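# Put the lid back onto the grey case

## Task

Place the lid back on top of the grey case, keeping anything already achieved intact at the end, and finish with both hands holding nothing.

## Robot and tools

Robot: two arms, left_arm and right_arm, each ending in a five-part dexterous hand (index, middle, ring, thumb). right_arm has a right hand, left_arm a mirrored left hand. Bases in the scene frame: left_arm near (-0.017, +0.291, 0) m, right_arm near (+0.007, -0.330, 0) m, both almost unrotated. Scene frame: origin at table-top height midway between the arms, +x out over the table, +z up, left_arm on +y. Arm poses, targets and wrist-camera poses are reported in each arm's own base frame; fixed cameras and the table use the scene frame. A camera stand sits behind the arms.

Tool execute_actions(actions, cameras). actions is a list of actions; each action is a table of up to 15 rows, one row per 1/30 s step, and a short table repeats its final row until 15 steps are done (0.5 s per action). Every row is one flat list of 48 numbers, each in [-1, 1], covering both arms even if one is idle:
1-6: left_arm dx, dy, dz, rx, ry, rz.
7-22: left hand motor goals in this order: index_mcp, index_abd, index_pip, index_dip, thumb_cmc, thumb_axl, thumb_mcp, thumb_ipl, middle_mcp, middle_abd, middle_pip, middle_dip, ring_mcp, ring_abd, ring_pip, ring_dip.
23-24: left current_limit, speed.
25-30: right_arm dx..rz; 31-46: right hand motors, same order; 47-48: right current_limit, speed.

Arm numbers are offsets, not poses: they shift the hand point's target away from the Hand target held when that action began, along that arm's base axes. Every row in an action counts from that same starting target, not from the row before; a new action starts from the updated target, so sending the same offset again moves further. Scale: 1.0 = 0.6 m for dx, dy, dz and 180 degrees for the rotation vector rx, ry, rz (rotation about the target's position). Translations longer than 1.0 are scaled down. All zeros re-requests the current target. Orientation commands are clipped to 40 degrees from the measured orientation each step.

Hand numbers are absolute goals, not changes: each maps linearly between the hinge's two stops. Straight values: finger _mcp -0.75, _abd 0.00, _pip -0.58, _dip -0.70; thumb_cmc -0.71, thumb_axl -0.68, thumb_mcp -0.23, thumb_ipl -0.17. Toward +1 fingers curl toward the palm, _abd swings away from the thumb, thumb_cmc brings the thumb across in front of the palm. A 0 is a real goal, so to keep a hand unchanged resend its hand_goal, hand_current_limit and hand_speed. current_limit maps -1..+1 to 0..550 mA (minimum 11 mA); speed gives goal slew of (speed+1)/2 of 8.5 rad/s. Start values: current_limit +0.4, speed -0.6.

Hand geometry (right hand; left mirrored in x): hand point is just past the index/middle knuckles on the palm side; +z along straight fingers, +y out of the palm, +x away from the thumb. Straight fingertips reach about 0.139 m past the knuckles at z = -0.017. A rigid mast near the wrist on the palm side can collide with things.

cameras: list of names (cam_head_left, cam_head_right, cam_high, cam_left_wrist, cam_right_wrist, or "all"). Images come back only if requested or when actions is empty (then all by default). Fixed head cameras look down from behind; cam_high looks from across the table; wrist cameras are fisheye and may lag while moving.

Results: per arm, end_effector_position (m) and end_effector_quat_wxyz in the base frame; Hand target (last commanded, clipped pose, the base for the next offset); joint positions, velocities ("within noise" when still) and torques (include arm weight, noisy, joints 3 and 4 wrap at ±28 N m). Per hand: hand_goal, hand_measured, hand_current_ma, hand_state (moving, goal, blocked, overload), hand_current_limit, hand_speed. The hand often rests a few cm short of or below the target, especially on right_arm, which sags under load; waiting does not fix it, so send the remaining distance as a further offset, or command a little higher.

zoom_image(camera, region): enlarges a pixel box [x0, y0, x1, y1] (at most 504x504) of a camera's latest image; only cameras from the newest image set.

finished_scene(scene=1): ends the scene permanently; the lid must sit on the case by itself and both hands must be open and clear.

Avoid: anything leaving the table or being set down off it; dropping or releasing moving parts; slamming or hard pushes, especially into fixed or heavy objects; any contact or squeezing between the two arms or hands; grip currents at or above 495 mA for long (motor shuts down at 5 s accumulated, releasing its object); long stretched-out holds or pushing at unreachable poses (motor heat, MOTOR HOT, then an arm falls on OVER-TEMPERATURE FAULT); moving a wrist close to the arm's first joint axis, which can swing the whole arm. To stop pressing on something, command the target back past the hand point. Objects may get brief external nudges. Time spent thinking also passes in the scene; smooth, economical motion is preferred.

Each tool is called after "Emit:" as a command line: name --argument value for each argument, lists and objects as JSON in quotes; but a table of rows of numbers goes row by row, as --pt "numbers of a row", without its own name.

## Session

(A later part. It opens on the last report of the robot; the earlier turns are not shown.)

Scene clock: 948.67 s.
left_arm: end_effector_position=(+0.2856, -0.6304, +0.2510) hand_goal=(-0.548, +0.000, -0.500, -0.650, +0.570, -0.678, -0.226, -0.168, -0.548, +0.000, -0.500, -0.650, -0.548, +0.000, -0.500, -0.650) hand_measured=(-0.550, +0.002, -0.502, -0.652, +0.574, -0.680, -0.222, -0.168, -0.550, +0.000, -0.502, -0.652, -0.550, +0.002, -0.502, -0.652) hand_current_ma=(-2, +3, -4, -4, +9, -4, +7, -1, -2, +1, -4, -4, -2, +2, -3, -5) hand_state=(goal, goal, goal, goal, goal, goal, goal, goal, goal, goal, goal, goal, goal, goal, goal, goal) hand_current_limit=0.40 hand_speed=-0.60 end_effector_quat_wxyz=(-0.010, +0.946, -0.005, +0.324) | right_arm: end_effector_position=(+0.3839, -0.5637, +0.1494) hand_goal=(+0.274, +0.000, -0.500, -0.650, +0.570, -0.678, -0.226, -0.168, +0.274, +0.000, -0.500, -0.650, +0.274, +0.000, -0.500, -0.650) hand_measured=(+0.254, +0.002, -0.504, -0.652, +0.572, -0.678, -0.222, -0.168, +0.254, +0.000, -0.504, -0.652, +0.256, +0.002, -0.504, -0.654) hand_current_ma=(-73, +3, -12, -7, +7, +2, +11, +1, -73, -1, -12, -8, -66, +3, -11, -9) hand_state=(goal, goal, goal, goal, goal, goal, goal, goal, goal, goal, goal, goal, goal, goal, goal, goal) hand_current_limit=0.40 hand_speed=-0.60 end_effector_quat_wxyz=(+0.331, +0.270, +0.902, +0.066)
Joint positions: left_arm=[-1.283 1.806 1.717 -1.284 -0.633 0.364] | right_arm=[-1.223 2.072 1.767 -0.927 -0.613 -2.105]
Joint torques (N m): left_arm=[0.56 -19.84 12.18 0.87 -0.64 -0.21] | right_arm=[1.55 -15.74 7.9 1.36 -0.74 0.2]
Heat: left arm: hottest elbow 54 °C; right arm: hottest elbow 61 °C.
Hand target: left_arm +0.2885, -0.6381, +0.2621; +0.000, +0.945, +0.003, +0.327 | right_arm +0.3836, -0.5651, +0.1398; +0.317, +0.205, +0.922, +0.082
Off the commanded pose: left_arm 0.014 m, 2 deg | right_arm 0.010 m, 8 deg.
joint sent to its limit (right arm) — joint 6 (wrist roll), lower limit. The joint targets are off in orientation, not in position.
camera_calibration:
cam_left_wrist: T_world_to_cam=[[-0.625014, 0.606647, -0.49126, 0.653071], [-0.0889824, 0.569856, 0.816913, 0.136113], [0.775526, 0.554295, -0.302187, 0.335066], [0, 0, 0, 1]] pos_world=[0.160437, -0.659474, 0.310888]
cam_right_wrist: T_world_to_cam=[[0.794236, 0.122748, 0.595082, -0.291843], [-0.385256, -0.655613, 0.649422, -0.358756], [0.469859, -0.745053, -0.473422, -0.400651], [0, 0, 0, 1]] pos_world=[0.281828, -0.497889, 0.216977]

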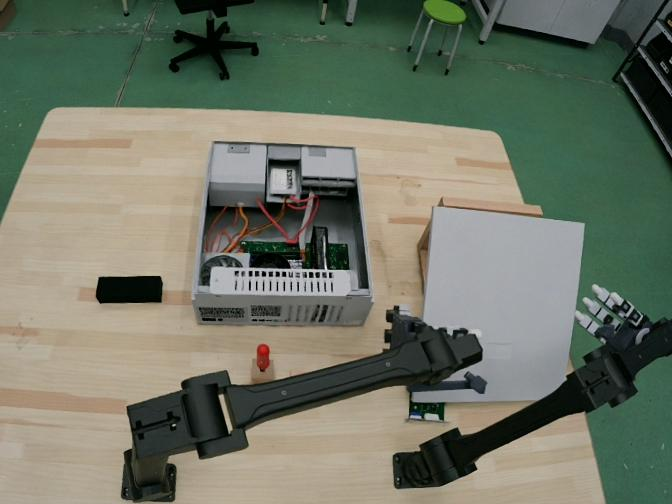

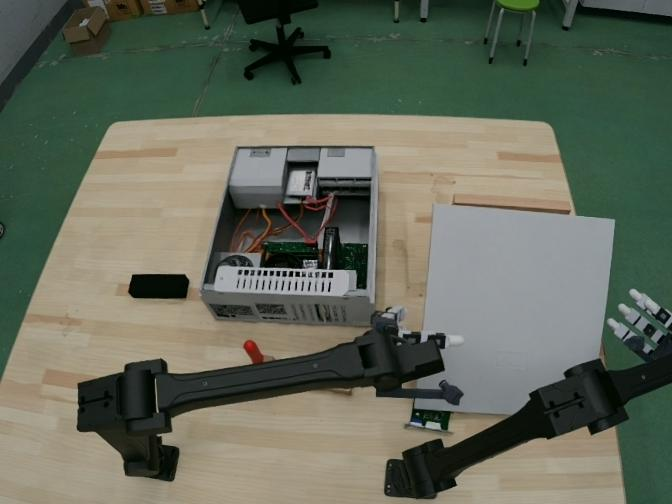

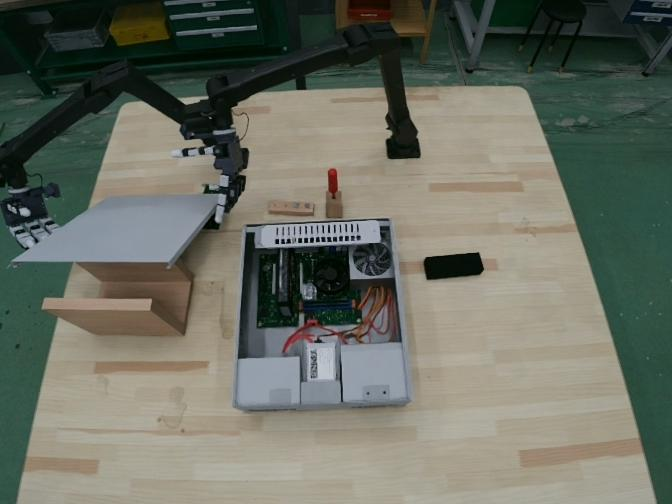

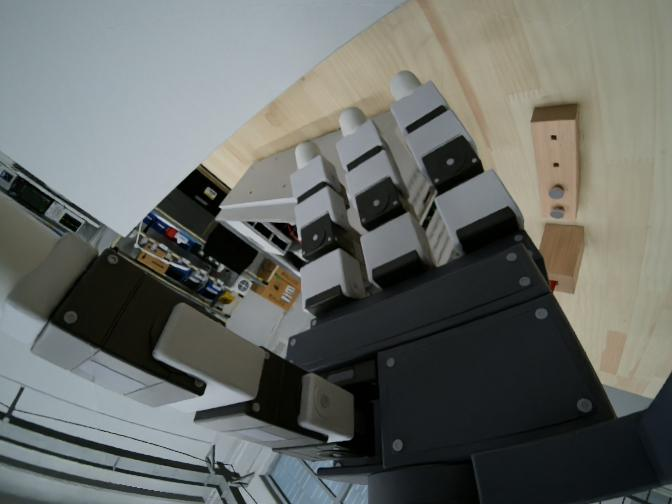

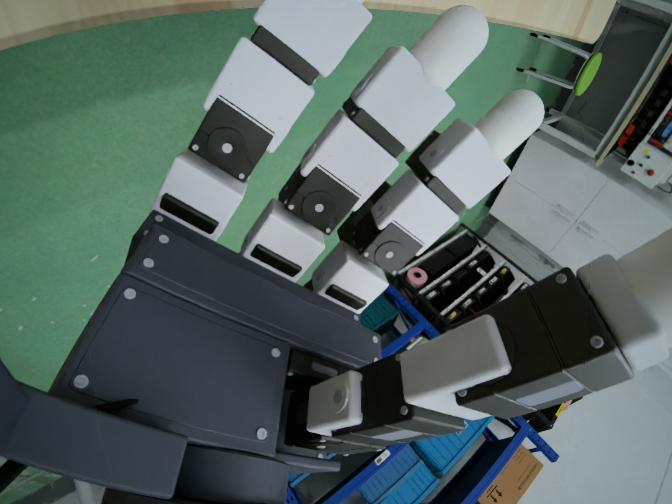

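Emit:
zoom_image --camera "cam_high" --region '[0, 170, 120, 290]'

Emit:
zoom_image --camera "cam_head_left" --region '[530, 260, 672, 402]'

Emit:
zoom_image --camera "cam_high" --region '[150, 120, 270, 240]'

Emit:
zoom_image --camera "cam_head_left" --region '[370, 290, 500, 420]'

Scaled by 4.200 from the camera's 672x504 image, which has a finer 960x720 frame.

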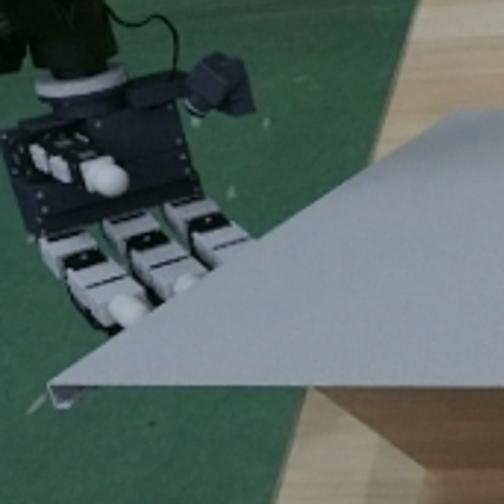

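Scaled by 3.549 from the camera's 672x504 image, which has a finer 960x720 frame.

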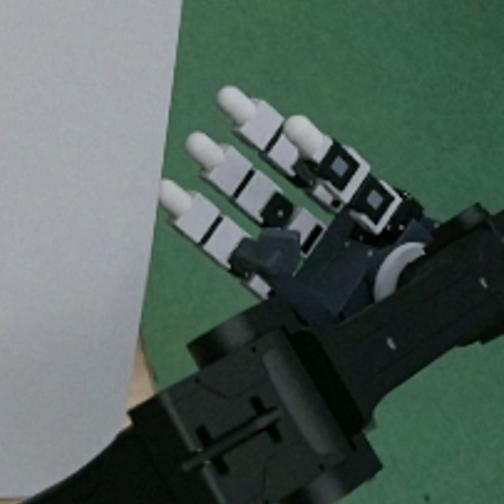

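Scaled by 4.200 from the camera's 672x504 image, which has a finer 960x720 frame.

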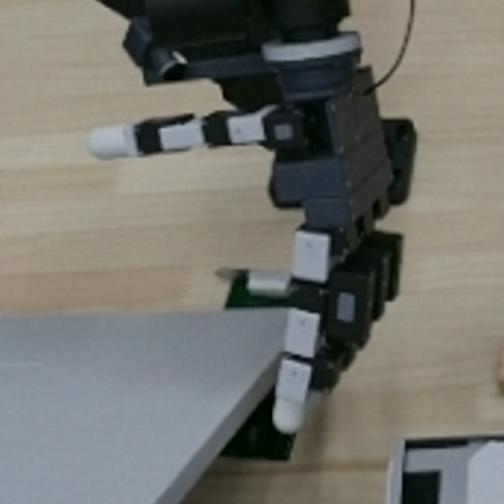

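Scaled by 3.877 from the camera's 672x504 image, which has a finer 960x720 frame.

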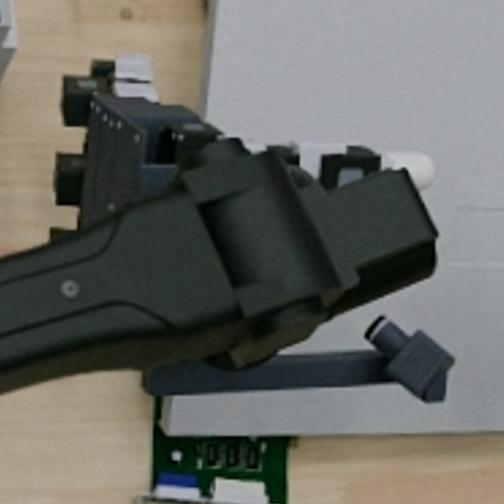

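Emit:
execute_actions --actions '[[[0,-0.05,0,0,0,0,-0.72,0,-0.577,-0.696,0.571,-0.678,-0.226,-0.168,-0.72,0,-0.577,-0.696,-0.72,0,-0.577,-0.696,0.4,-0.6,-0.0016,0.05,0,0,0,0,0.274,0,-0.5,-0.65,0.571,-0.678,-0.226,-0.168,0.274,0,-0.5,-0.65,0.274,0,-0.5,-0.65,0.4,-0.6]],[[0.08,-0.0078,-0.0508,0,0,0,-0.72,0,-0.577,-0.696,0.571,-0.678,-0.226,-0.168,-0.72,0,-0.577,-0.696,-0.72,0,-0.577,-0.696,0.4,-0.6,-0.0016,0.05,0,0,0,0,0.274,0,-0.5,-0.65,0.571,-0.678,-0.226,-0.168,0.274,0,-0.5,-0.65,0.274,0,-0.5,-0.65,0.4,-0.6]]]' --cameras '["cam_high", "cam_head_left", "cam_left_wrist", "cam_right_wrist"]'

Emit:
zoom_image --camera "cam_high" --region '[140, 120, 280, 260]'

Emit:
zoom_image --camera "cam_high" --region '[0, 170, 120, 290]'

Scene clock: 1004.67 s.
left_arm: end_effector_position=(+0.3355, -0.6533, +0.2154) hand_goal=(-0.720, +0.000, -0.578, -0.696, +0.570, -0.678, -0.226, -0.168, -0.720, +0.000, -0.578, -0.696, -0.720, +0.000, -0.578, -0.696) hand_measured=(-0.716, +0.002, -0.576, -0.694, +0.574, -0.680, -0.222, -0.168, -0.718, +0.000, -0.576, -0.694, -0.718, +0.002, -0.576, -0.694) hand_current_ma=(+6, +3, +4, +4, +9, -4, +7, -1, +5, +1, +4, +4, +4, +2, +3, +4) hand_state=(goal, goal, goal, goal, goal, goal, goal, goal, goal, goal, goal, goal, goal, goal, goal, goal) hand_current_limit=0.40 hand_speed=-0.60 end_effector_quat_wxyz=(-0.022, +0.947, +0.004, +0.320) | right_arm: end_effector_position=(+0.3780, -0.5088, +0.1340) hand_goal=(+0.274, +0.000, -0.500, -0.650, +0.570, -0.678, -0.226, -0.168, +0.274, +0.000, -0.500, -0.650, +0.274, +0.000, -0.500, -0.650) hand_measured=(+0.254, +0.002, -0.504, -0.652, +0.572, -0.678, -0.222, -0.168, +0.254, +0.000, -0.504, -0.652, +0.256, +0.002, -0.504, -0.654) hand_current_ma=(-73, +3, -12, -8, +8, +2, +11, +1, -73, -1, -12, -8, -65, +3, -11, -9) hand_state=(goal, goal, goal, goal, goal, goal, goal, goal, goal, goal, goal, goal, goal, goal, goal, goal) hand_current_limit=0.40 hand_speed=-0.60 end_effector_quat_wxyz=(+0.324, +0.264, +0.905, +0.078)
Joint positions: left_arm=[-1.22 1.93 1.81 -1.242 -0.624 0.409] | right_arm=[-1.201 1.969 1.558 -0.844 -0.611 -2.105]
Joint torques (N m): left_arm=[0.62 -20.6 13.76 1.61 -0.49 -0.03] | right_arm=[2.26 -16.38 7.31 1.31 -0.63 0.2]
Heat: left arm: hottest elbow 68 °C; right arm: hottest elbow 56 °C.
Hand target: left_arm +0.3367, -0.6727, +0.2317; +0.000, +0.945, +0.003, +0.326 | right_arm +0.3815, -0.5052, +0.1399; +0.317, +0.205, +0.922, +0.081
Off the commanded pose: left_arm 0.025 m, 3 deg | right_arm 0.008 m, 7 deg.
joint sent to its limit (right arm) — joint 6 (wrist roll), lower limit. The joint targets are off in orientation, not in position.
camera_calibration:
cam_left_wrist: T_world_to_cam=[[-0.643636, 0.597753, -0.477937, 0.678258], [-0.0978725, 0.555069, 0.826026, 0.174012], [0.759048, 0.578437, -0.298759, 0.318818], [0, 0, 0, 1]] pos_world=[0.211585, -0.686436, 0.275676]
cam_right_wrist: T_world_to_cam=[[0.796873, 0.127922, 0.590448, -0.282429], [-0.365287, -0.676425, 0.639542, -0.331932], [0.481205, -0.725317, -0.492297, -0.355972], [0, 0, 0, 1]] pos_world=[0.275105, -0.446591, 0.2038]
Images, in order (width x height): cam_head_left 672x504, cam_high 672x504, cam_left_wrist 672x504, cam_right_wrist 672x504.

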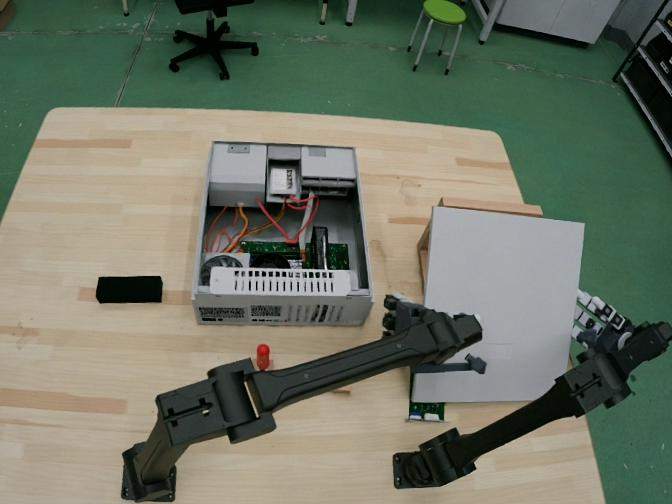

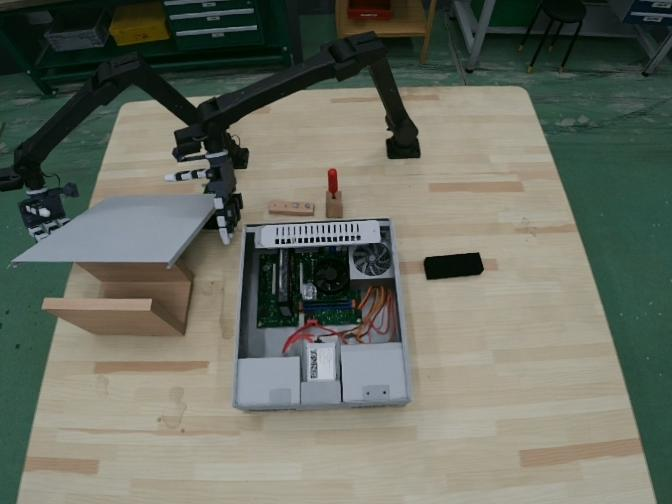

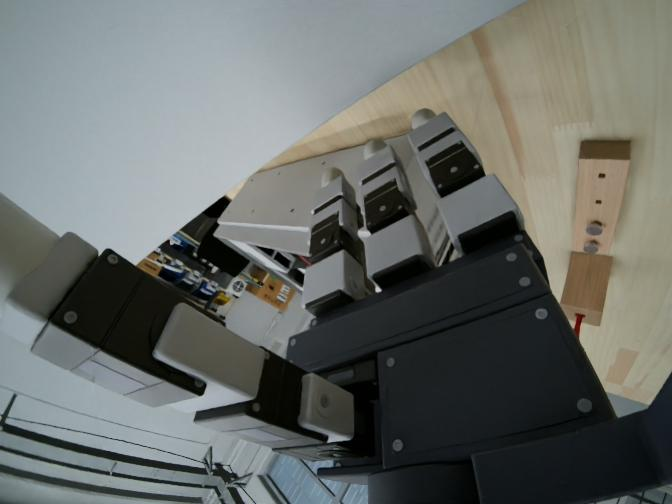

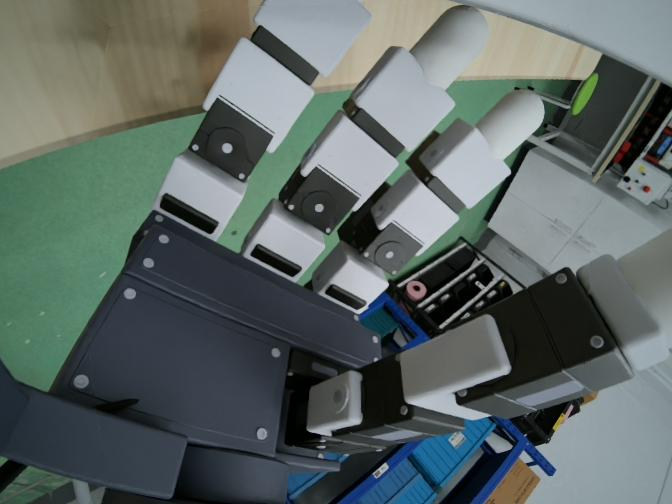

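Scaled by 3.600 from the camera's 672x504 image, which has a finer 960x720 frame.

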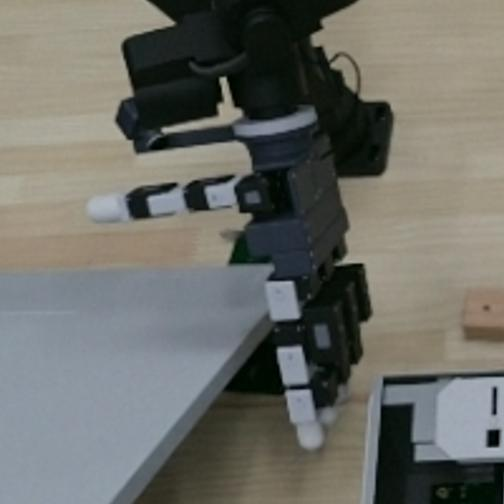

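Scaled by 4.200 from the camera's 672x504 image, which has a finer 960x720 frame.

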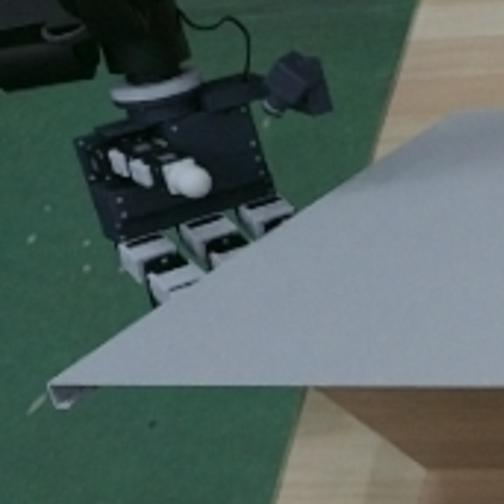

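Emit:
execute_actions --actions '[[[0.0783,-0.0167,-0.045,0,0,0,-0.72,0,-0.577,-0.696,0.571,-0.678,-0.226,-0.168,-0.72,0,-0.577,-0.696,-0.72,0,-0.577,-0.696,0.4,-0.6,-0.0016,0.05,0,0,0,0,0.274,0,-0.5,-0.65,0.571,-0.678,-0.226,-0.168,0.274,0,-0.5,-0.65,0.274,0,-0.5,-0.65,0.4,-0.6]],[[0.0783,-0.0167,-0.045,0,0,0,-0.72,0,-0.577,-0.696,0.571,-0.678,-0.226,-0.168,-0.72,0,-0.577,-0.696,-0.72,0,-0.577,-0.696,0.4,-0.6,-0.0016,0.05,0,0,0,0,0.274,0,-0.5,-0.65,0.571,-0.678,-0.226,-0.168,0.274,0,-0.5,-0.65,0.274,0,-0.5,-0.65,0.4,-0.6]]]' --cameras '["cam_high", "cam_head_left", "cam_left_wrist", "cam_right_wrist"]'

Emit:
zoom_image --camera "cam_high" --region '[140, 120, 280, 260]'

Emit:
zoom_image --camera "cam_high" --region '[0, 170, 120, 290]'

Scene clock: 1012.67 s.
left_arm: end_effector_position=(+0.4270, -0.6753, +0.1658) hand_goal=(-0.720, +0.000, -0.578, -0.696, +0.570, -0.678, -0.226, -0.168, -0.720, +0.000, -0.578, -0.696, -0.720, +0.000, -0.578, -0.696) hand_measured=(-0.718, +0.002, -0.576, -0.694, +0.574, -0.680, -0.222, -0.168, -0.718, +0.000, -0.576, -0.694, -0.718, +0.002, -0.576, -0.694) hand_current_ma=(+3, +3, +4, +4, +9, -4, +7, -1, +3, +1, +3, +4, +2, +2, +3, +4) hand_state=(goal, goal, goal, goal, goal, goal, goal, goal, goal, goal, goal, goal, goal, goal, goal, goal) hand_current_limit=0.40 hand_speed=-0.60 end_effector_quat_wxyz=(-0.015, +0.947, +0.005, +0.320) | right_arm: end_effector_position=(+0.3762, -0.4498, +0.1342) hand_goal=(+0.274, +0.000, -0.500, -0.650, +0.570, -0.678, -0.226, -0.168, +0.274, +0.000, -0.500, -0.650, +0.274, +0.000, -0.500, -0.650) hand_measured=(+0.254, +0.002, -0.504, -0.652, +0.572, -0.678, -0.222, -0.168, +0.254, +0.000, -0.504, -0.652, +0.256, +0.002, -0.504, -0.654) hand_current_ma=(-73, +3, -12, -8, +8, +2, +11, +1, -73, -1, -12, -8, -65, +3, -11, -9) hand_state=(goal, goal, goal, goal, goal, goal, goal, goal, goal, goal, goal, goal, goal, goal, goal, goal) hand_current_limit=0.40 hand_speed=-0.60 end_effector_quat_wxyz=(+0.319, +0.248, +0.911, +0.081)
Joint positions: left_arm=[-1.101 2.092 1.929 -1.107 -0.589 0.55] | right_arm=[-1.164 1.851 1.379 -0.783 -0.603 -2.105]
Joint torques (N m): left_arm=[0.03 -22.71 13.98 1.48 -0.42 0.05] | right_arm=[2.32 -14.92 6.99 1.32 -0.63 0.19]
Heat: left arm: hottest elbow 68 °C; right arm: hottest elbow 54 °C.
Hand target: left_arm +0.4305, -0.6929, +0.1778; +0.000, +0.945, +0.003, +0.326 | right_arm +0.3797, -0.4452, +0.1398; +0.317, +0.205, +0.922, +0.082
Off the commanded pose: left_arm 0.021 m, 2 deg | right_arm 0.008 m, 5 deg.
joint sent to its limit (right arm) — joint 6 (wrist roll), lower limit. The joint targets are off in orientation, not in position.
camera_calibration:
cam_left_wrist: T_world_to_cam=[[-0.642274, 0.59306, -0.485555, 0.724162], [-0.0968726, 0.565602, 0.818969, 0.244027], [0.760329, 0.57304, -0.305821, 0.244327], [0, 0, 0, 1]] pos_world=[0.302981, -0.707502, 0.226491]
cam_right_wrist: T_world_to_cam=[[0.796258, 0.156603, 0.584336, -0.274715], [-0.337375, -0.686807, 0.643796, -0.308545], [0.502147, -0.709769, -0.494042, -0.312879], [0, 0, 0, 1]] pos_world=[0.27176, -0.390962, 0.204591]
Images, in order (width x height): cam_head_left 672x504, cam_high 672x504, cam_left_wrist 672x504, cam_right_wrist 672x504.

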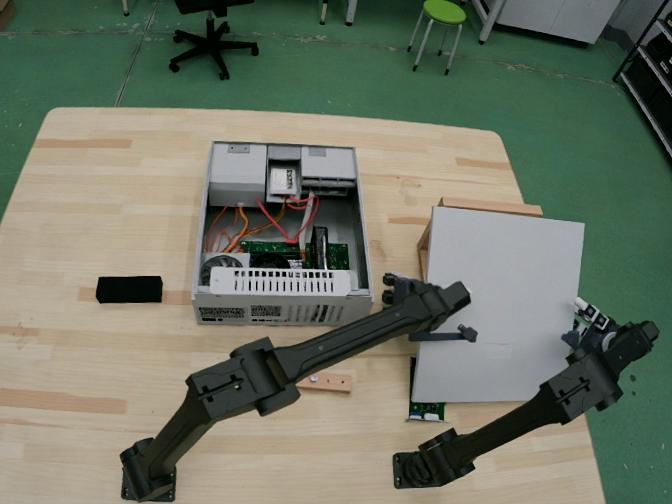

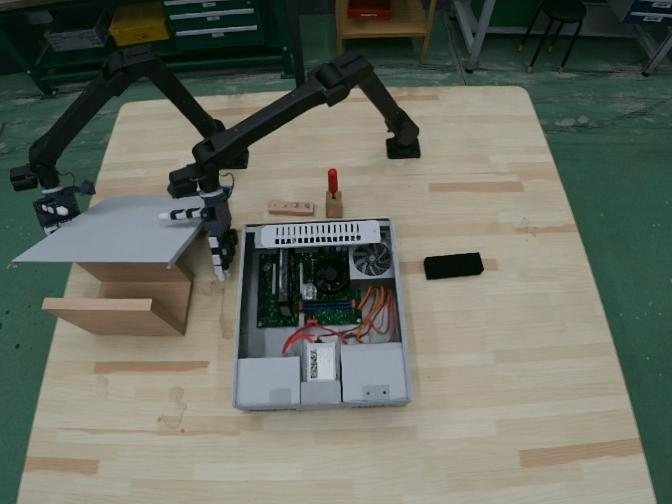

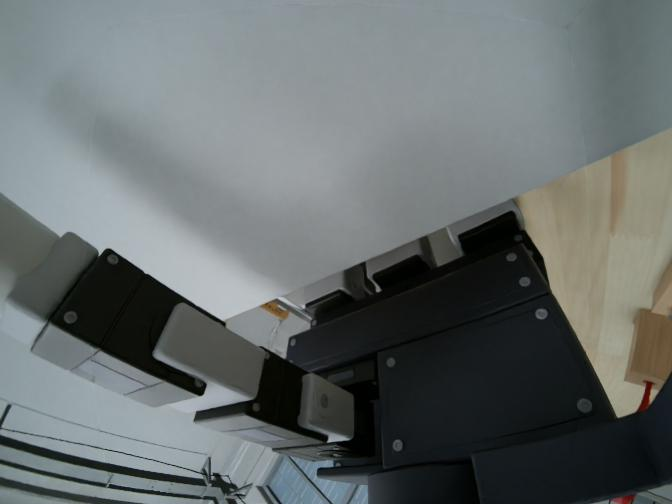

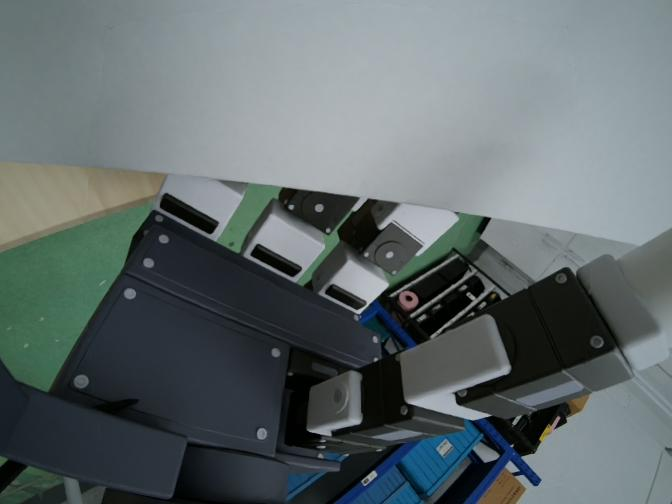

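Scaled by 3.600 from the camera's 672x504 image, which has a finer 960x720 frame.

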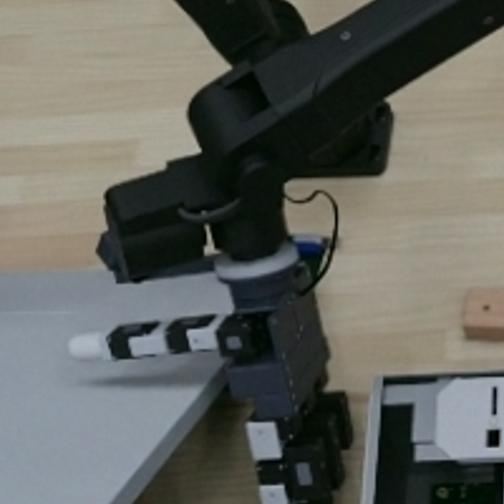

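Scaled by 4.200 from the camera's 672x504 image, which has a finer 960x720 frame.

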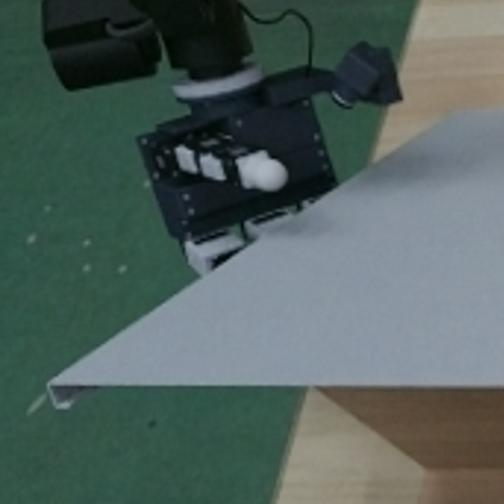

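Emit:
execute_actions --actions '[[[0,0,0,0,0,0,0.205,0,-0.139,-0.406,0.571,-0.678,-0.226,-0.168,0.205,0,-0.139,-0.406,0.205,0,-0.139,-0.406,0.5,-0.6,-0.0005,0.03,0,0,0,0,0.41,0,-0.36,-0.55,0.571,-0.678,-0.226,-0.168,0.41,0,-0.36,-0.55,0.41,0,-0.36,-0.55,0.5,-0.6]],[[0,0,0,0,0,0,0.41,0,-0.07,-0.33,0.571,-0.678,-0.226,-0.168,0.41,0,-0.07,-0.33,0.41,0,-0.07,-0.33,0.5,-0.6,0,0,0,0,0,0,0.48,0,-0.28,-0.48,0.571,-0.678,-0.226,-0.168,0.48,0,-0.28,-0.48,0.48,0,-0.28,-0.48,0.5,-0.6]]]' --cameras '["cam_high", "cam_head_left", "cam_left_wrist", "cam_right_wrist"]'

Scene clock: 1023.37 s.
left_arm: end_effector_position=(+0.4316, -0.6725, +0.1593) hand_goal=(+0.410, +0.000, -0.070, -0.330, +0.570, -0.678, -0.226, -0.168, +0.410, +0.000, -0.070, -0.330, +0.410, +0.000, -0.070, -0.330) hand_measured=(-0.174, +0.000, -0.124, -0.352, +0.574, -0.680, -0.222, -0.168, +0.374, +0.004, -0.080, -0.334, +0.386, +0.002, -0.078, -0.334) hand_current_ma=(-413, -1, -167, -55, +9, -4, +7, -1, -111, +4, -21, -6, -67, +3, -16, -7) hand_state=(blocked, goal, blocked, blocked, goal, goal, goal, goal, blocked, goal, goal, goal, blocked, goal, goal, goal) hand_current_limit=0.50 hand_speed=-0.60 end_effector_quat_wxyz=(-0.021, +0.948, +0.007, +0.319) | right_arm: end_effector_position=(+0.3756, -0.4296, +0.1270) hand_goal=(+0.480, +0.000, -0.280, -0.480, +0.570, -0.678, -0.226, -0.168, +0.480, +0.000, -0.280, -0.480, +0.480, +0.000, -0.280, -0.480) hand_measured=(+0.430, +0.006, -0.304, -0.490, +0.574, -0.678, -0.222, -0.168, +0.430, +0.004, -0.302, -0.490, +0.432, +0.006, -0.302, -0.492) hand_current_ma=(-215, +15, -86, -31, +9, +2, +11, +1, -212, +11, -81, -33, -201, +16, -78, -42) hand_state=(blocked, goal, blocked, goal, goal, goal, goal, goal, blocked, goal, blocked, goal, blocked, goal, blocked, goal) hand_current_limit=0.50 hand_speed=-0.60 end_effector_quat_wxyz=(+0.311, +0.242, +0.915, +0.081)
Joint positions: left_arm=[-1.095 2.101 1.929 -1.108 -0.591 0.551] | right_arm=[-1.148 1.821 1.322 -0.764 -0.588 -2.107]
Joint torques (N m): left_arm=[-0.38 -23.36 14.08 1.54 -0.2 -0.11] | right_arm=[2.14 -14.62 7.5 1.07 -1.05 0.22]
Heat: left arm: hottest elbow 72 °C; right arm: hottest elbow 53 °C.
Hand target: left_arm +0.4305, -0.6928, +0.1778; +0.000, +0.945, +0.003, +0.327 | right_arm +0.3794, -0.4272, +0.1399; +0.317, +0.205, +0.922, +0.081
Off the commanded pose: left_arm 0.027 m, 3 deg | right_arm 0.014 m, 4 deg.
joint sent to its limit (right arm) — joint 6 (wrist roll), lower limit. The joint targets are off in orientation, not in position.
camera_calibration:
cam_left_wrist: T_world_to_cam=[[-0.647668, 0.593123, -0.478259, 0.723387], [-0.0981739, 0.557504, 0.824349, 0.2425], [0.755571, 0.580857, -0.302848, 0.244086], [0, 0, 0, 1]] pos_world=[0.307897, -0.706031, 0.219983]
cam_right_wrist: T_world_to_cam=[[0.803891, 0.167536, 0.570693, -0.269622], [-0.316918, -0.691299, 0.64936, -0.300545], [0.503311, -0.702877, -0.502634, -0.29814], [0, 0, 0, 1]] pos_world=[0.271556, -0.372151, 0.199178]
Images, in order (width x height): cam_head_left 672x504, cam_high 672x504, cam_left_wrist 672x504, cam_right_wrist 672x504.

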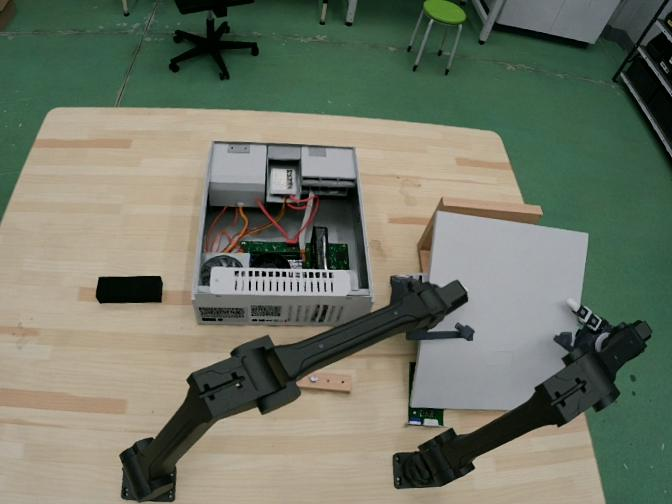

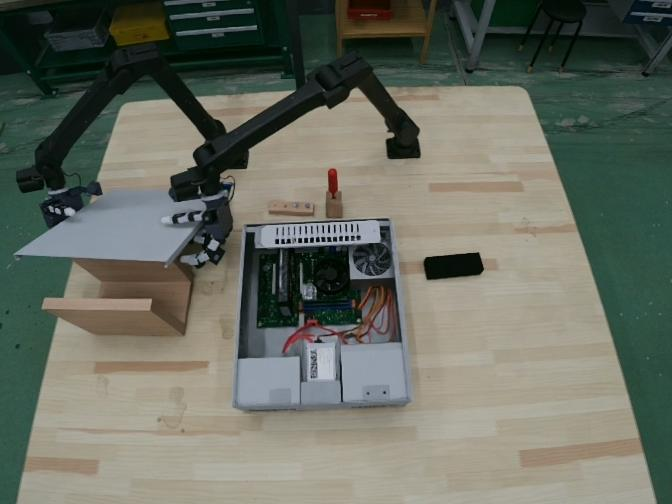

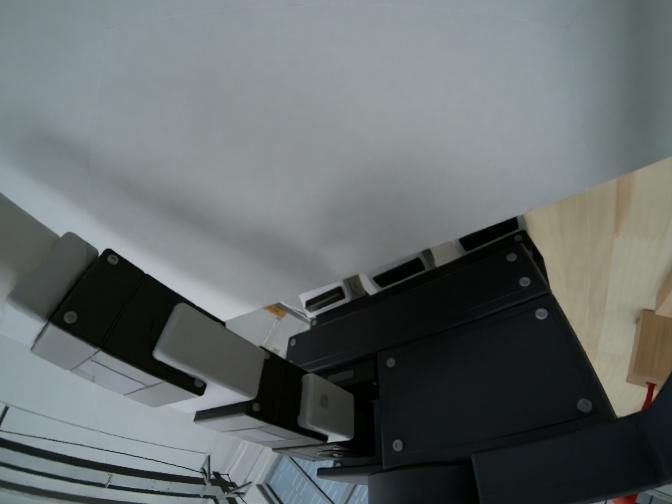

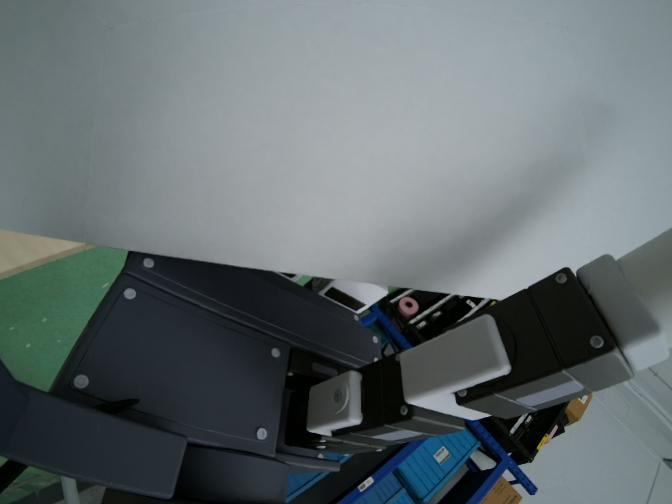

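Emit:
execute_actions --actions '[[[0,0,0,0,0,0,-0.18,0,-0.12,-0.35,0.571,-0.678,0.08,0.05,0.41,0,-0.07,-0.33,0.41,0,-0.07,-0.33,0.55,-0.6,0,0,0,0,0,0,0.48,0,-0.28,-0.48,0.571,-0.678,0.08,0.05,0.48,0,-0.28,-0.48,0.48,0,-0.28,-0.48,0.55,-0.6]],[[0,0,0.0417,0,0,0,-0.18,0,-0.12,-0.35,0.571,-0.678,0.08,0.05,0.43,0,-0.05,-0.33,0.43,0,-0.05,-0.33,0.55,-0.6,0,0,0.0417,0,0,0,0.5,0,-0.25,-0.48,0.571,-0.678,0.08,0.05,0.5,0,-0.25,-0.48,0.5,0,-0.25,-0.48,0.55,-0.6]],[[0,0,0.0417,0,0,0,-0.18,0,-0.12,-0.35,0.571,-0.678,0.08,0.05,0.45,0,-0.05,-0.33,0.45,0,-0.05,-0.33,0.55,-0.6,0,0,0.0417,0,0,0,0.52,0,-0.25,-0.48,0.571,-0.678,0.08,0.05,0.52,0,-0.25,-0.48,0.52,0,-0.25,-0.48,0.55,-0.6]]]' --cameras '["cam_high", "cam_head_left", "cam_left_wrist", "cam_right_wrist"]'

Scene clock: 1032.27 s.
left_arm: end_effector_position=(+0.4280, -0.6680, +0.1786) hand_goal=(-0.180, +0.000, -0.120, -0.350, +0.570, -0.678, +0.080, +0.050, +0.450, +0.000, -0.050, -0.330, +0.450, +0.000, -0.050, -0.330) hand_measured=(-0.192, +0.000, -0.126, -0.350, +0.578, -0.678, -0.174, -0.012, +0.352, +0.008, -0.098, -0.346, +0.376, +0.008, -0.080, -0.340) hand_current_ma=(-27, +0, -11, +0, +14, +0, -426, -296, -382, +14, -143, -37, -271, +13, -84, -23) hand_state=(goal, goal, goal, goal, goal, goal, blocked, blocked, blocked, goal, blocked, goal, blocked, goal, blocked, goal) hand_current_limit=0.55 hand_speed=-0.60 end_effector_quat_wxyz=(-0.043, +0.950, -0.009, +0.310) | right_arm: end_effector_position=(+0.3688, -0.4186, +0.1437) hand_goal=(+0.520, +0.000, -0.250, -0.480, +0.570, -0.678, +0.080, +0.050, +0.520, +0.000, -0.250, -0.480, +0.520, +0.000, -0.250, -0.480) hand_measured=(+0.422, +0.018, -0.302, -0.496, +0.580, -0.678, -0.102, -0.020, +0.430, +0.016, -0.300, -0.492, +0.438, +0.016, -0.294, -0.492) hand_current_ma=(-426, +52, -207, -52, +31, +2, -426, -401, -411, +48, -198, -41, -365, +46, -171, -41) hand_state=(blocked, goal, blocked, goal, goal, goal, blocked, blocked, blocked, goal, blocked, goal, blocked, goal, blocked, goal) hand_current_limit=0.55 hand_speed=-0.60 end_effector_quat_wxyz=(+0.293, +0.251, +0.918, +0.091)
Joint positions: left_arm=[-1.095 2.101 1.999 -1.223 -0.592 0.571] | right_arm=[-1.148 1.782 1.326 -0.85 -0.571 -2.107]
Joint torques (N m): left_arm=[-0.26 -24.82 16.14 1.4 -0.09 -0.29] | right_arm=[2.08 -15.56 11.59 -0.16 -1.6 0.21]
Heat: left arm: hottest elbow 75 °C; right arm: hottest elbow 52 °C.
Hand target: left_arm +0.4306, -0.6927, +0.2277; +0.000, +0.945, +0.003, +0.326 | right_arm +0.3794, -0.4272, +0.1900; +0.318, +0.205, +0.922, +0.081
Off the commanded pose: left_arm 0.055 m, 6 deg | right_arm 0.048 m, 6 deg.
joint sent to its limit (right arm) — joint 6 (wrist roll), lower limit. The joint targets are off in orientation, not in position.
camera_calibration:
cam_left_wrist: T_world_to_cam=[[-0.647224, 0.62722, -0.43324, 0.742188], [-0.0729783, 0.51474, 0.854235, 0.178948], [0.758799, 0.584498, -0.287379, 0.248281], [0, 0, 0, 1]] pos_world=[0.305026, -0.702746, 0.240033]
cam_right_wrist: T_world_to_cam=[[0.822656, 0.145586, 0.549584, -0.288573], [-0.299508, -0.710673, 0.636584, -0.318635], [0.483252, -0.688294, -0.541035, -0.25956], [0, 0, 0, 1]] pos_world=[0.267395, -0.363087, 0.221002]
Images, in order (width x height): cam_head_left 672x504, cam_high 672x504, cam_left_wrist 672x504, cam_right_wrist 672x504.

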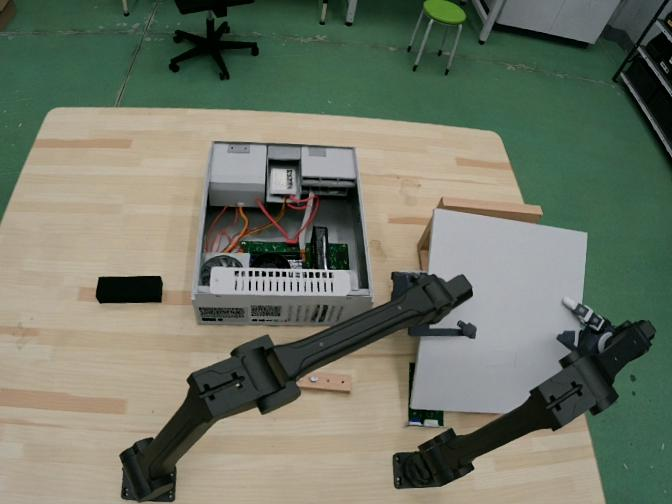

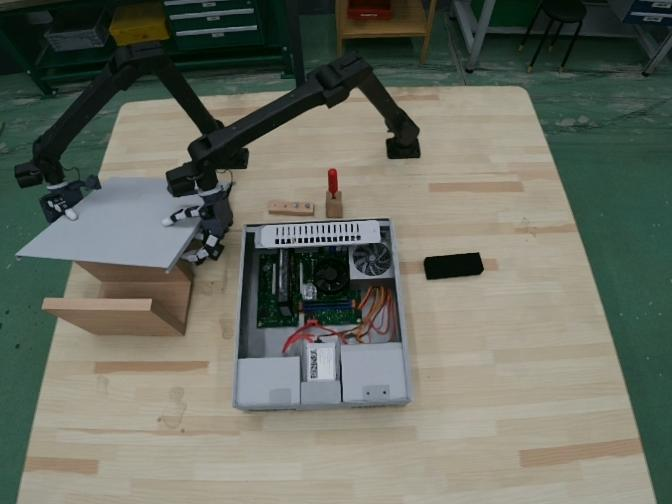

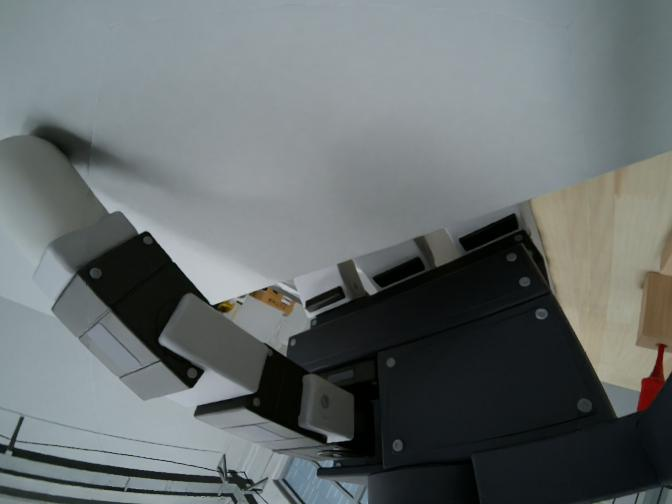

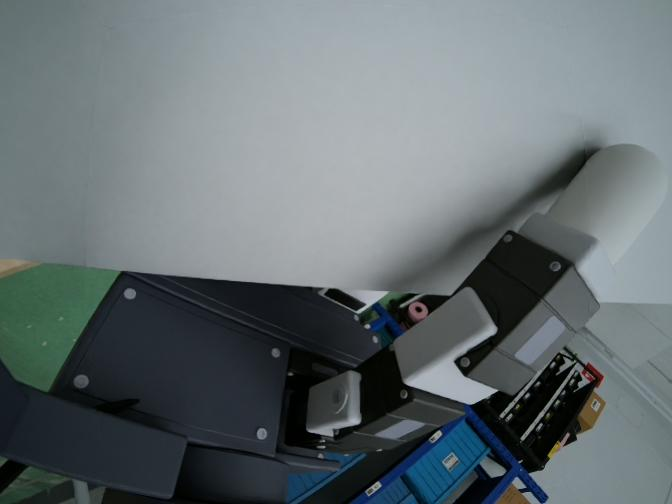

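Emit:
execute_actions --actions '[[[0,0,0.0417,0,0,0,-0.18,0,-0.12,-0.35,0.571,-0.678,0.08,0.05,0.45,0,-0.05,-0.33,0.45,0,-0.05,-0.33,0.55,-0.6,0,0,0.0417,0,0,0,0.52,0,-0.25,-0.48,0.571,-0.678,0.08,0.05,0.52,0,-0.25,-0.48,0.52,0,-0.25,-0.48,0.55,-0.6]],[[0,0,0.0417,0,0,0,-0.18,0,-0.12,-0.35,0.571,-0.678,0.08,0.05,0.45,0,-0.05,-0.33,0.45,0,-0.05,-0.33,0.55,-0.6,0,0,0.0417,0,0,0,0.52,0,-0.25,-0.48,0.571,-0.678,0.08,0.05,0.52,0,-0.25,-0.48,0.52,0,-0.25,-0.48,0.55,-0.6]]]' --cameras '["cam_high", "cam_head_left"]'

Scene clock: 1036.60 s.
left_arm: end_effector_position=(+0.4295, -0.6691, +0.2310) hand_goal=(-0.180, +0.000, -0.120, -0.350, +0.570, -0.678, +0.080, +0.050, +0.450, +0.000, -0.050, -0.330, +0.450, +0.000, -0.050, -0.330) hand_measured=(-0.192, +0.000, -0.126, -0.350, +0.580, -0.678, -0.174, +0.004, +0.348, +0.012, -0.100, -0.348, +0.376, +0.010, -0.082, -0.346) hand_current_ma=(-26, +0, -11, +0, +20, +1, -426, -206, -402, +22, -152, -41, -271, +16, -86, -38) hand_state=(goal, goal, goal, goal, goal, goal, blocked, blocked, blocked, goal, blocked, goal, blocked, goal, blocked, goal) hand_current_limit=0.55 hand_speed=-0.60 end_effector_quat_wxyz=(-0.044, +0.950, -0.009, +0.310) | right_arm: end_effector_position=(+0.3698, -0.4197, +0.1932) hand_goal=(+0.520, +0.000, -0.250, -0.480, +0.570, -0.678, +0.080, +0.050, +0.520, +0.000, -0.250, -0.480, +0.520, +0.000, -0.250, -0.480) hand_measured=(+0.418, +0.018, -0.302, -0.498, +0.578, -0.678, -0.102, -0.016, +0.430, +0.016, -0.300, -0.492, +0.444, +0.014, -0.292, -0.492) hand_current_ma=(-426, +52, -207, -61, +28, +3, -426, -371, -411, +47, -196, -41, -343, +37, -160, -41) hand_state=(blocked, goal, blocked, goal, goal, goal, blocked, blocked, blocked, goal, blocked, goal, blocked, goal, blocked, goal) hand_current_limit=0.55 hand_speed=-0.60 end_effector_quat_wxyz=(+0.292, +0.252, +0.918, +0.096)
Joint positions: left_arm=[-1.094 2.101 2.137 -1.361 -0.592 0.572] | right_arm=[-1.148 1.74 1.406 -0.98 -0.575 -2.107]
Joint torques (N m): left_arm=[-0.38 -24.88 16.72 1.52 -0.08 -0.3] | right_arm=[2.08 -15.5 12.22 0.08 -1.44 0.21]
Heat: left arm: hottest elbow 75 °C; right arm: hottest elbow 52 °C.
Hand target: left_arm +0.4305, -0.6928, +0.2777; +0.000, +0.945, +0.003, +0.326 | right_arm +0.3794, -0.4272, +0.2399; +0.317, +0.205, +0.922, +0.082
Off the commanded pose: left_arm 0.052 m, 6 deg | right_arm 0.048 m, 6 deg.
joint sent to its limit (right arm) — joint 6 (wrist roll), lower limit. The joint targets are off in orientation, not in position.
Images, in order (width x height): cam_head_left 672x504, cam_high 672x504.

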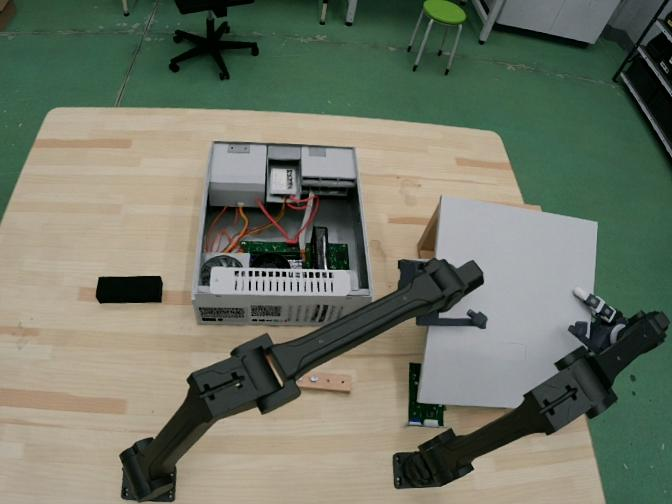

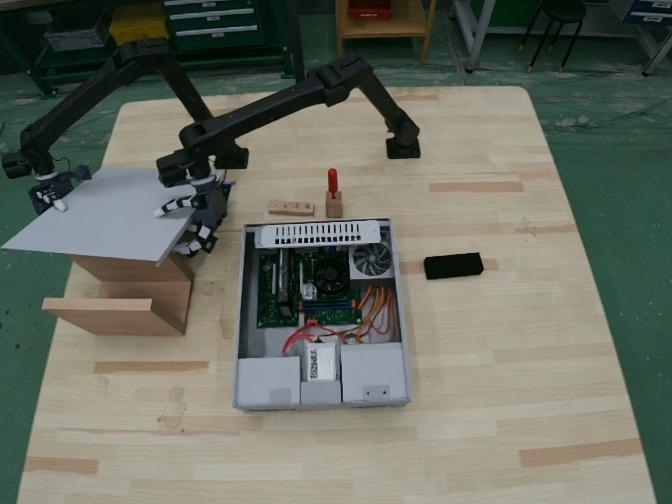

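Emit:
execute_actions --actions '[[[0,0,0.05,0,0,0,-0.18,0,-0.12,-0.35,0.571,-0.678,0.08,0.05,0.45,0,-0.05,-0.33,0.45,0,-0.05,-0.33,0.55,-0.6,0,0,0.05,0,0,0,0.52,0,-0.25,-0.48,0.571,-0.678,0.08,0.05,0.52,0,-0.25,-0.48,0.52,0,-0.25,-0.48,0.55,-0.6]],[[0,0,0.05,0,0,0,-0.18,0,-0.12,-0.35,0.571,-0.678,0.08,0.05,0.45,0,-0.05,-0.33,0.45,0,-0.05,-0.33,0.55,-0.6,0,0,0.05,0,0,0,0.52,0,-0.25,-0.48,0.571,-0.678,0.08,0.05,0.52,0,-0.25,-0.48,0.52,0,-0.25,-0.48,0.55,-0.6]],[[0.0273,0.0835,0.0167,0,0.0185,0,-0.18,0,-0.12,-0.35,0.571,-0.678,0.08,0.05,0.45,0,-0.05,-0.33,0.45,0,-0.05,-0.33,0.55,-0.6,0.0252,0.0842,0.0167,0,0.0185,0,0.52,0,-0.25,-0.48,0.571,-0.678,0.08,0.05,0.52,0,-0.25,-0.48,0.52,0,-0.25,-0.48,0.55,-0.6]]]' --cameras '["cam_high", "cam_head_left", "cam_head_right"]'

Scene clock: 1059.80 s.
left_arm: end_effector_position=(+0.4586, -0.6362, +0.3065) hand_goal=(-0.180, +0.000, -0.120, -0.350, +0.570, -0.678, +0.080, +0.050, +0.450, +0.000, -0.050, -0.330, +0.450, +0.000, -0.050, -0.330) hand_measured=(-0.190, +0.006, -0.126, -0.354, +0.588, -0.674, -0.168, +0.012, +0.346, +0.018, -0.102, -0.348, +0.380, +0.012, -0.082, -0.344) hand_current_ma=(-22, +9, -12, -5, +45, +7, -426, -158, -420, +38, -163, -45, -255, +23, -86, -34) hand_state=(goal, goal, goal, goal, goal, goal, blocked, blocked, blocked, goal, blocked, goal, blocked, goal, blocked, goal) hand_current_limit=0.55 hand_speed=-0.60 end_effector_quat_wxyz=(-0.038, +0.958, -0.005, +0.284) | right_arm: end_effector_position=(+0.3873, -0.3823, +0.2752) hand_goal=(+0.520, +0.000, -0.250, -0.480, +0.570, -0.678, +0.080, +0.050, +0.520, +0.000, -0.250, -0.480, +0.520, +0.000, -0.250, -0.480) hand_measured=(+0.412, +0.006, -0.302, -0.498, +0.570, -0.678, -0.102, -0.006, +0.430, +0.002, -0.298, -0.494, +0.446, +0.002, -0.288, -0.494) hand_current_ma=(-426, +17, -207, -61, -1, +3, -426, -311, -411, +5, -190, -51, -326, +4, -147, -47) hand_state=(blocked, goal, blocked, goal, goal, goal, blocked, blocked, blocked, goal, blocked, goal, blocked, goal, blocked, goal) hand_current_limit=0.55 hand_speed=-0.60 end_effector_quat_wxyz=(+0.268, +0.228, +0.932, +0.088)
Joint positions: left_arm=[-1.021 2.094 2.338 -1.552 -0.524 0.631] | right_arm=[-1.076 1.645 1.526 -1.197 -0.518 -2.099]
Joint torques (N m): left_arm=[-0.73 -28.16 10.47 2.19 0.03 -0.32] | right_arm=[2.2 -14.27 11.49 0.03 -1.26 0.13]
Heat: left arm: hottest elbow 92 °C; right arm: hottest elbow 56 °C. Fold the left arm in close to its base, or ease its load, before you think long.
Hand target: left_arm +0.4470, -0.6426, +0.3479; +0.000, +0.954, +0.003, +0.299 | right_arm +0.3945, -0.3768, +0.3099; +0.290, +0.208, +0.931, +0.075
Off the commanded pose: left_arm 0.043 m, 5 deg | right_arm 0.036 m, 4 deg.
MOTOR HOT: joint 3 (elbow) of the left arm reports 92 °C; the controller stops that arm at 100 °C. To cool a motor, set the load down, stop pushing, or move to a pose that needs little force.
Images, in order (width x height): cam_head_left 672x504, cam_head_right 672x504, cam_high 672x504.

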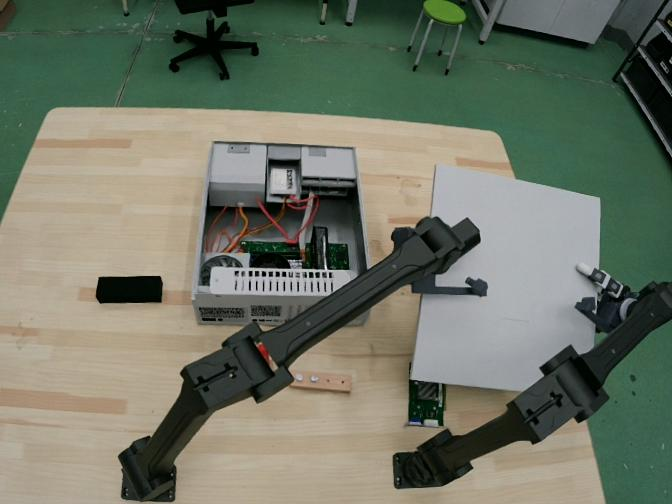

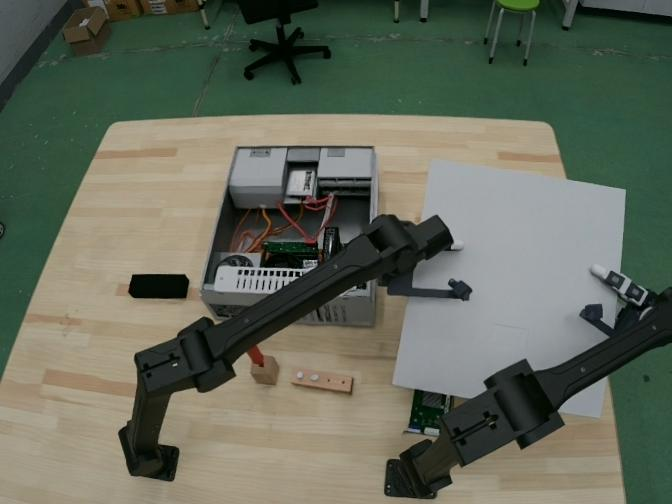

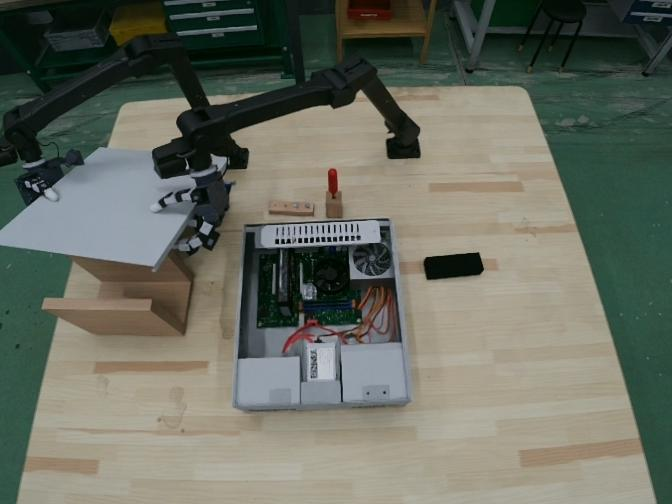

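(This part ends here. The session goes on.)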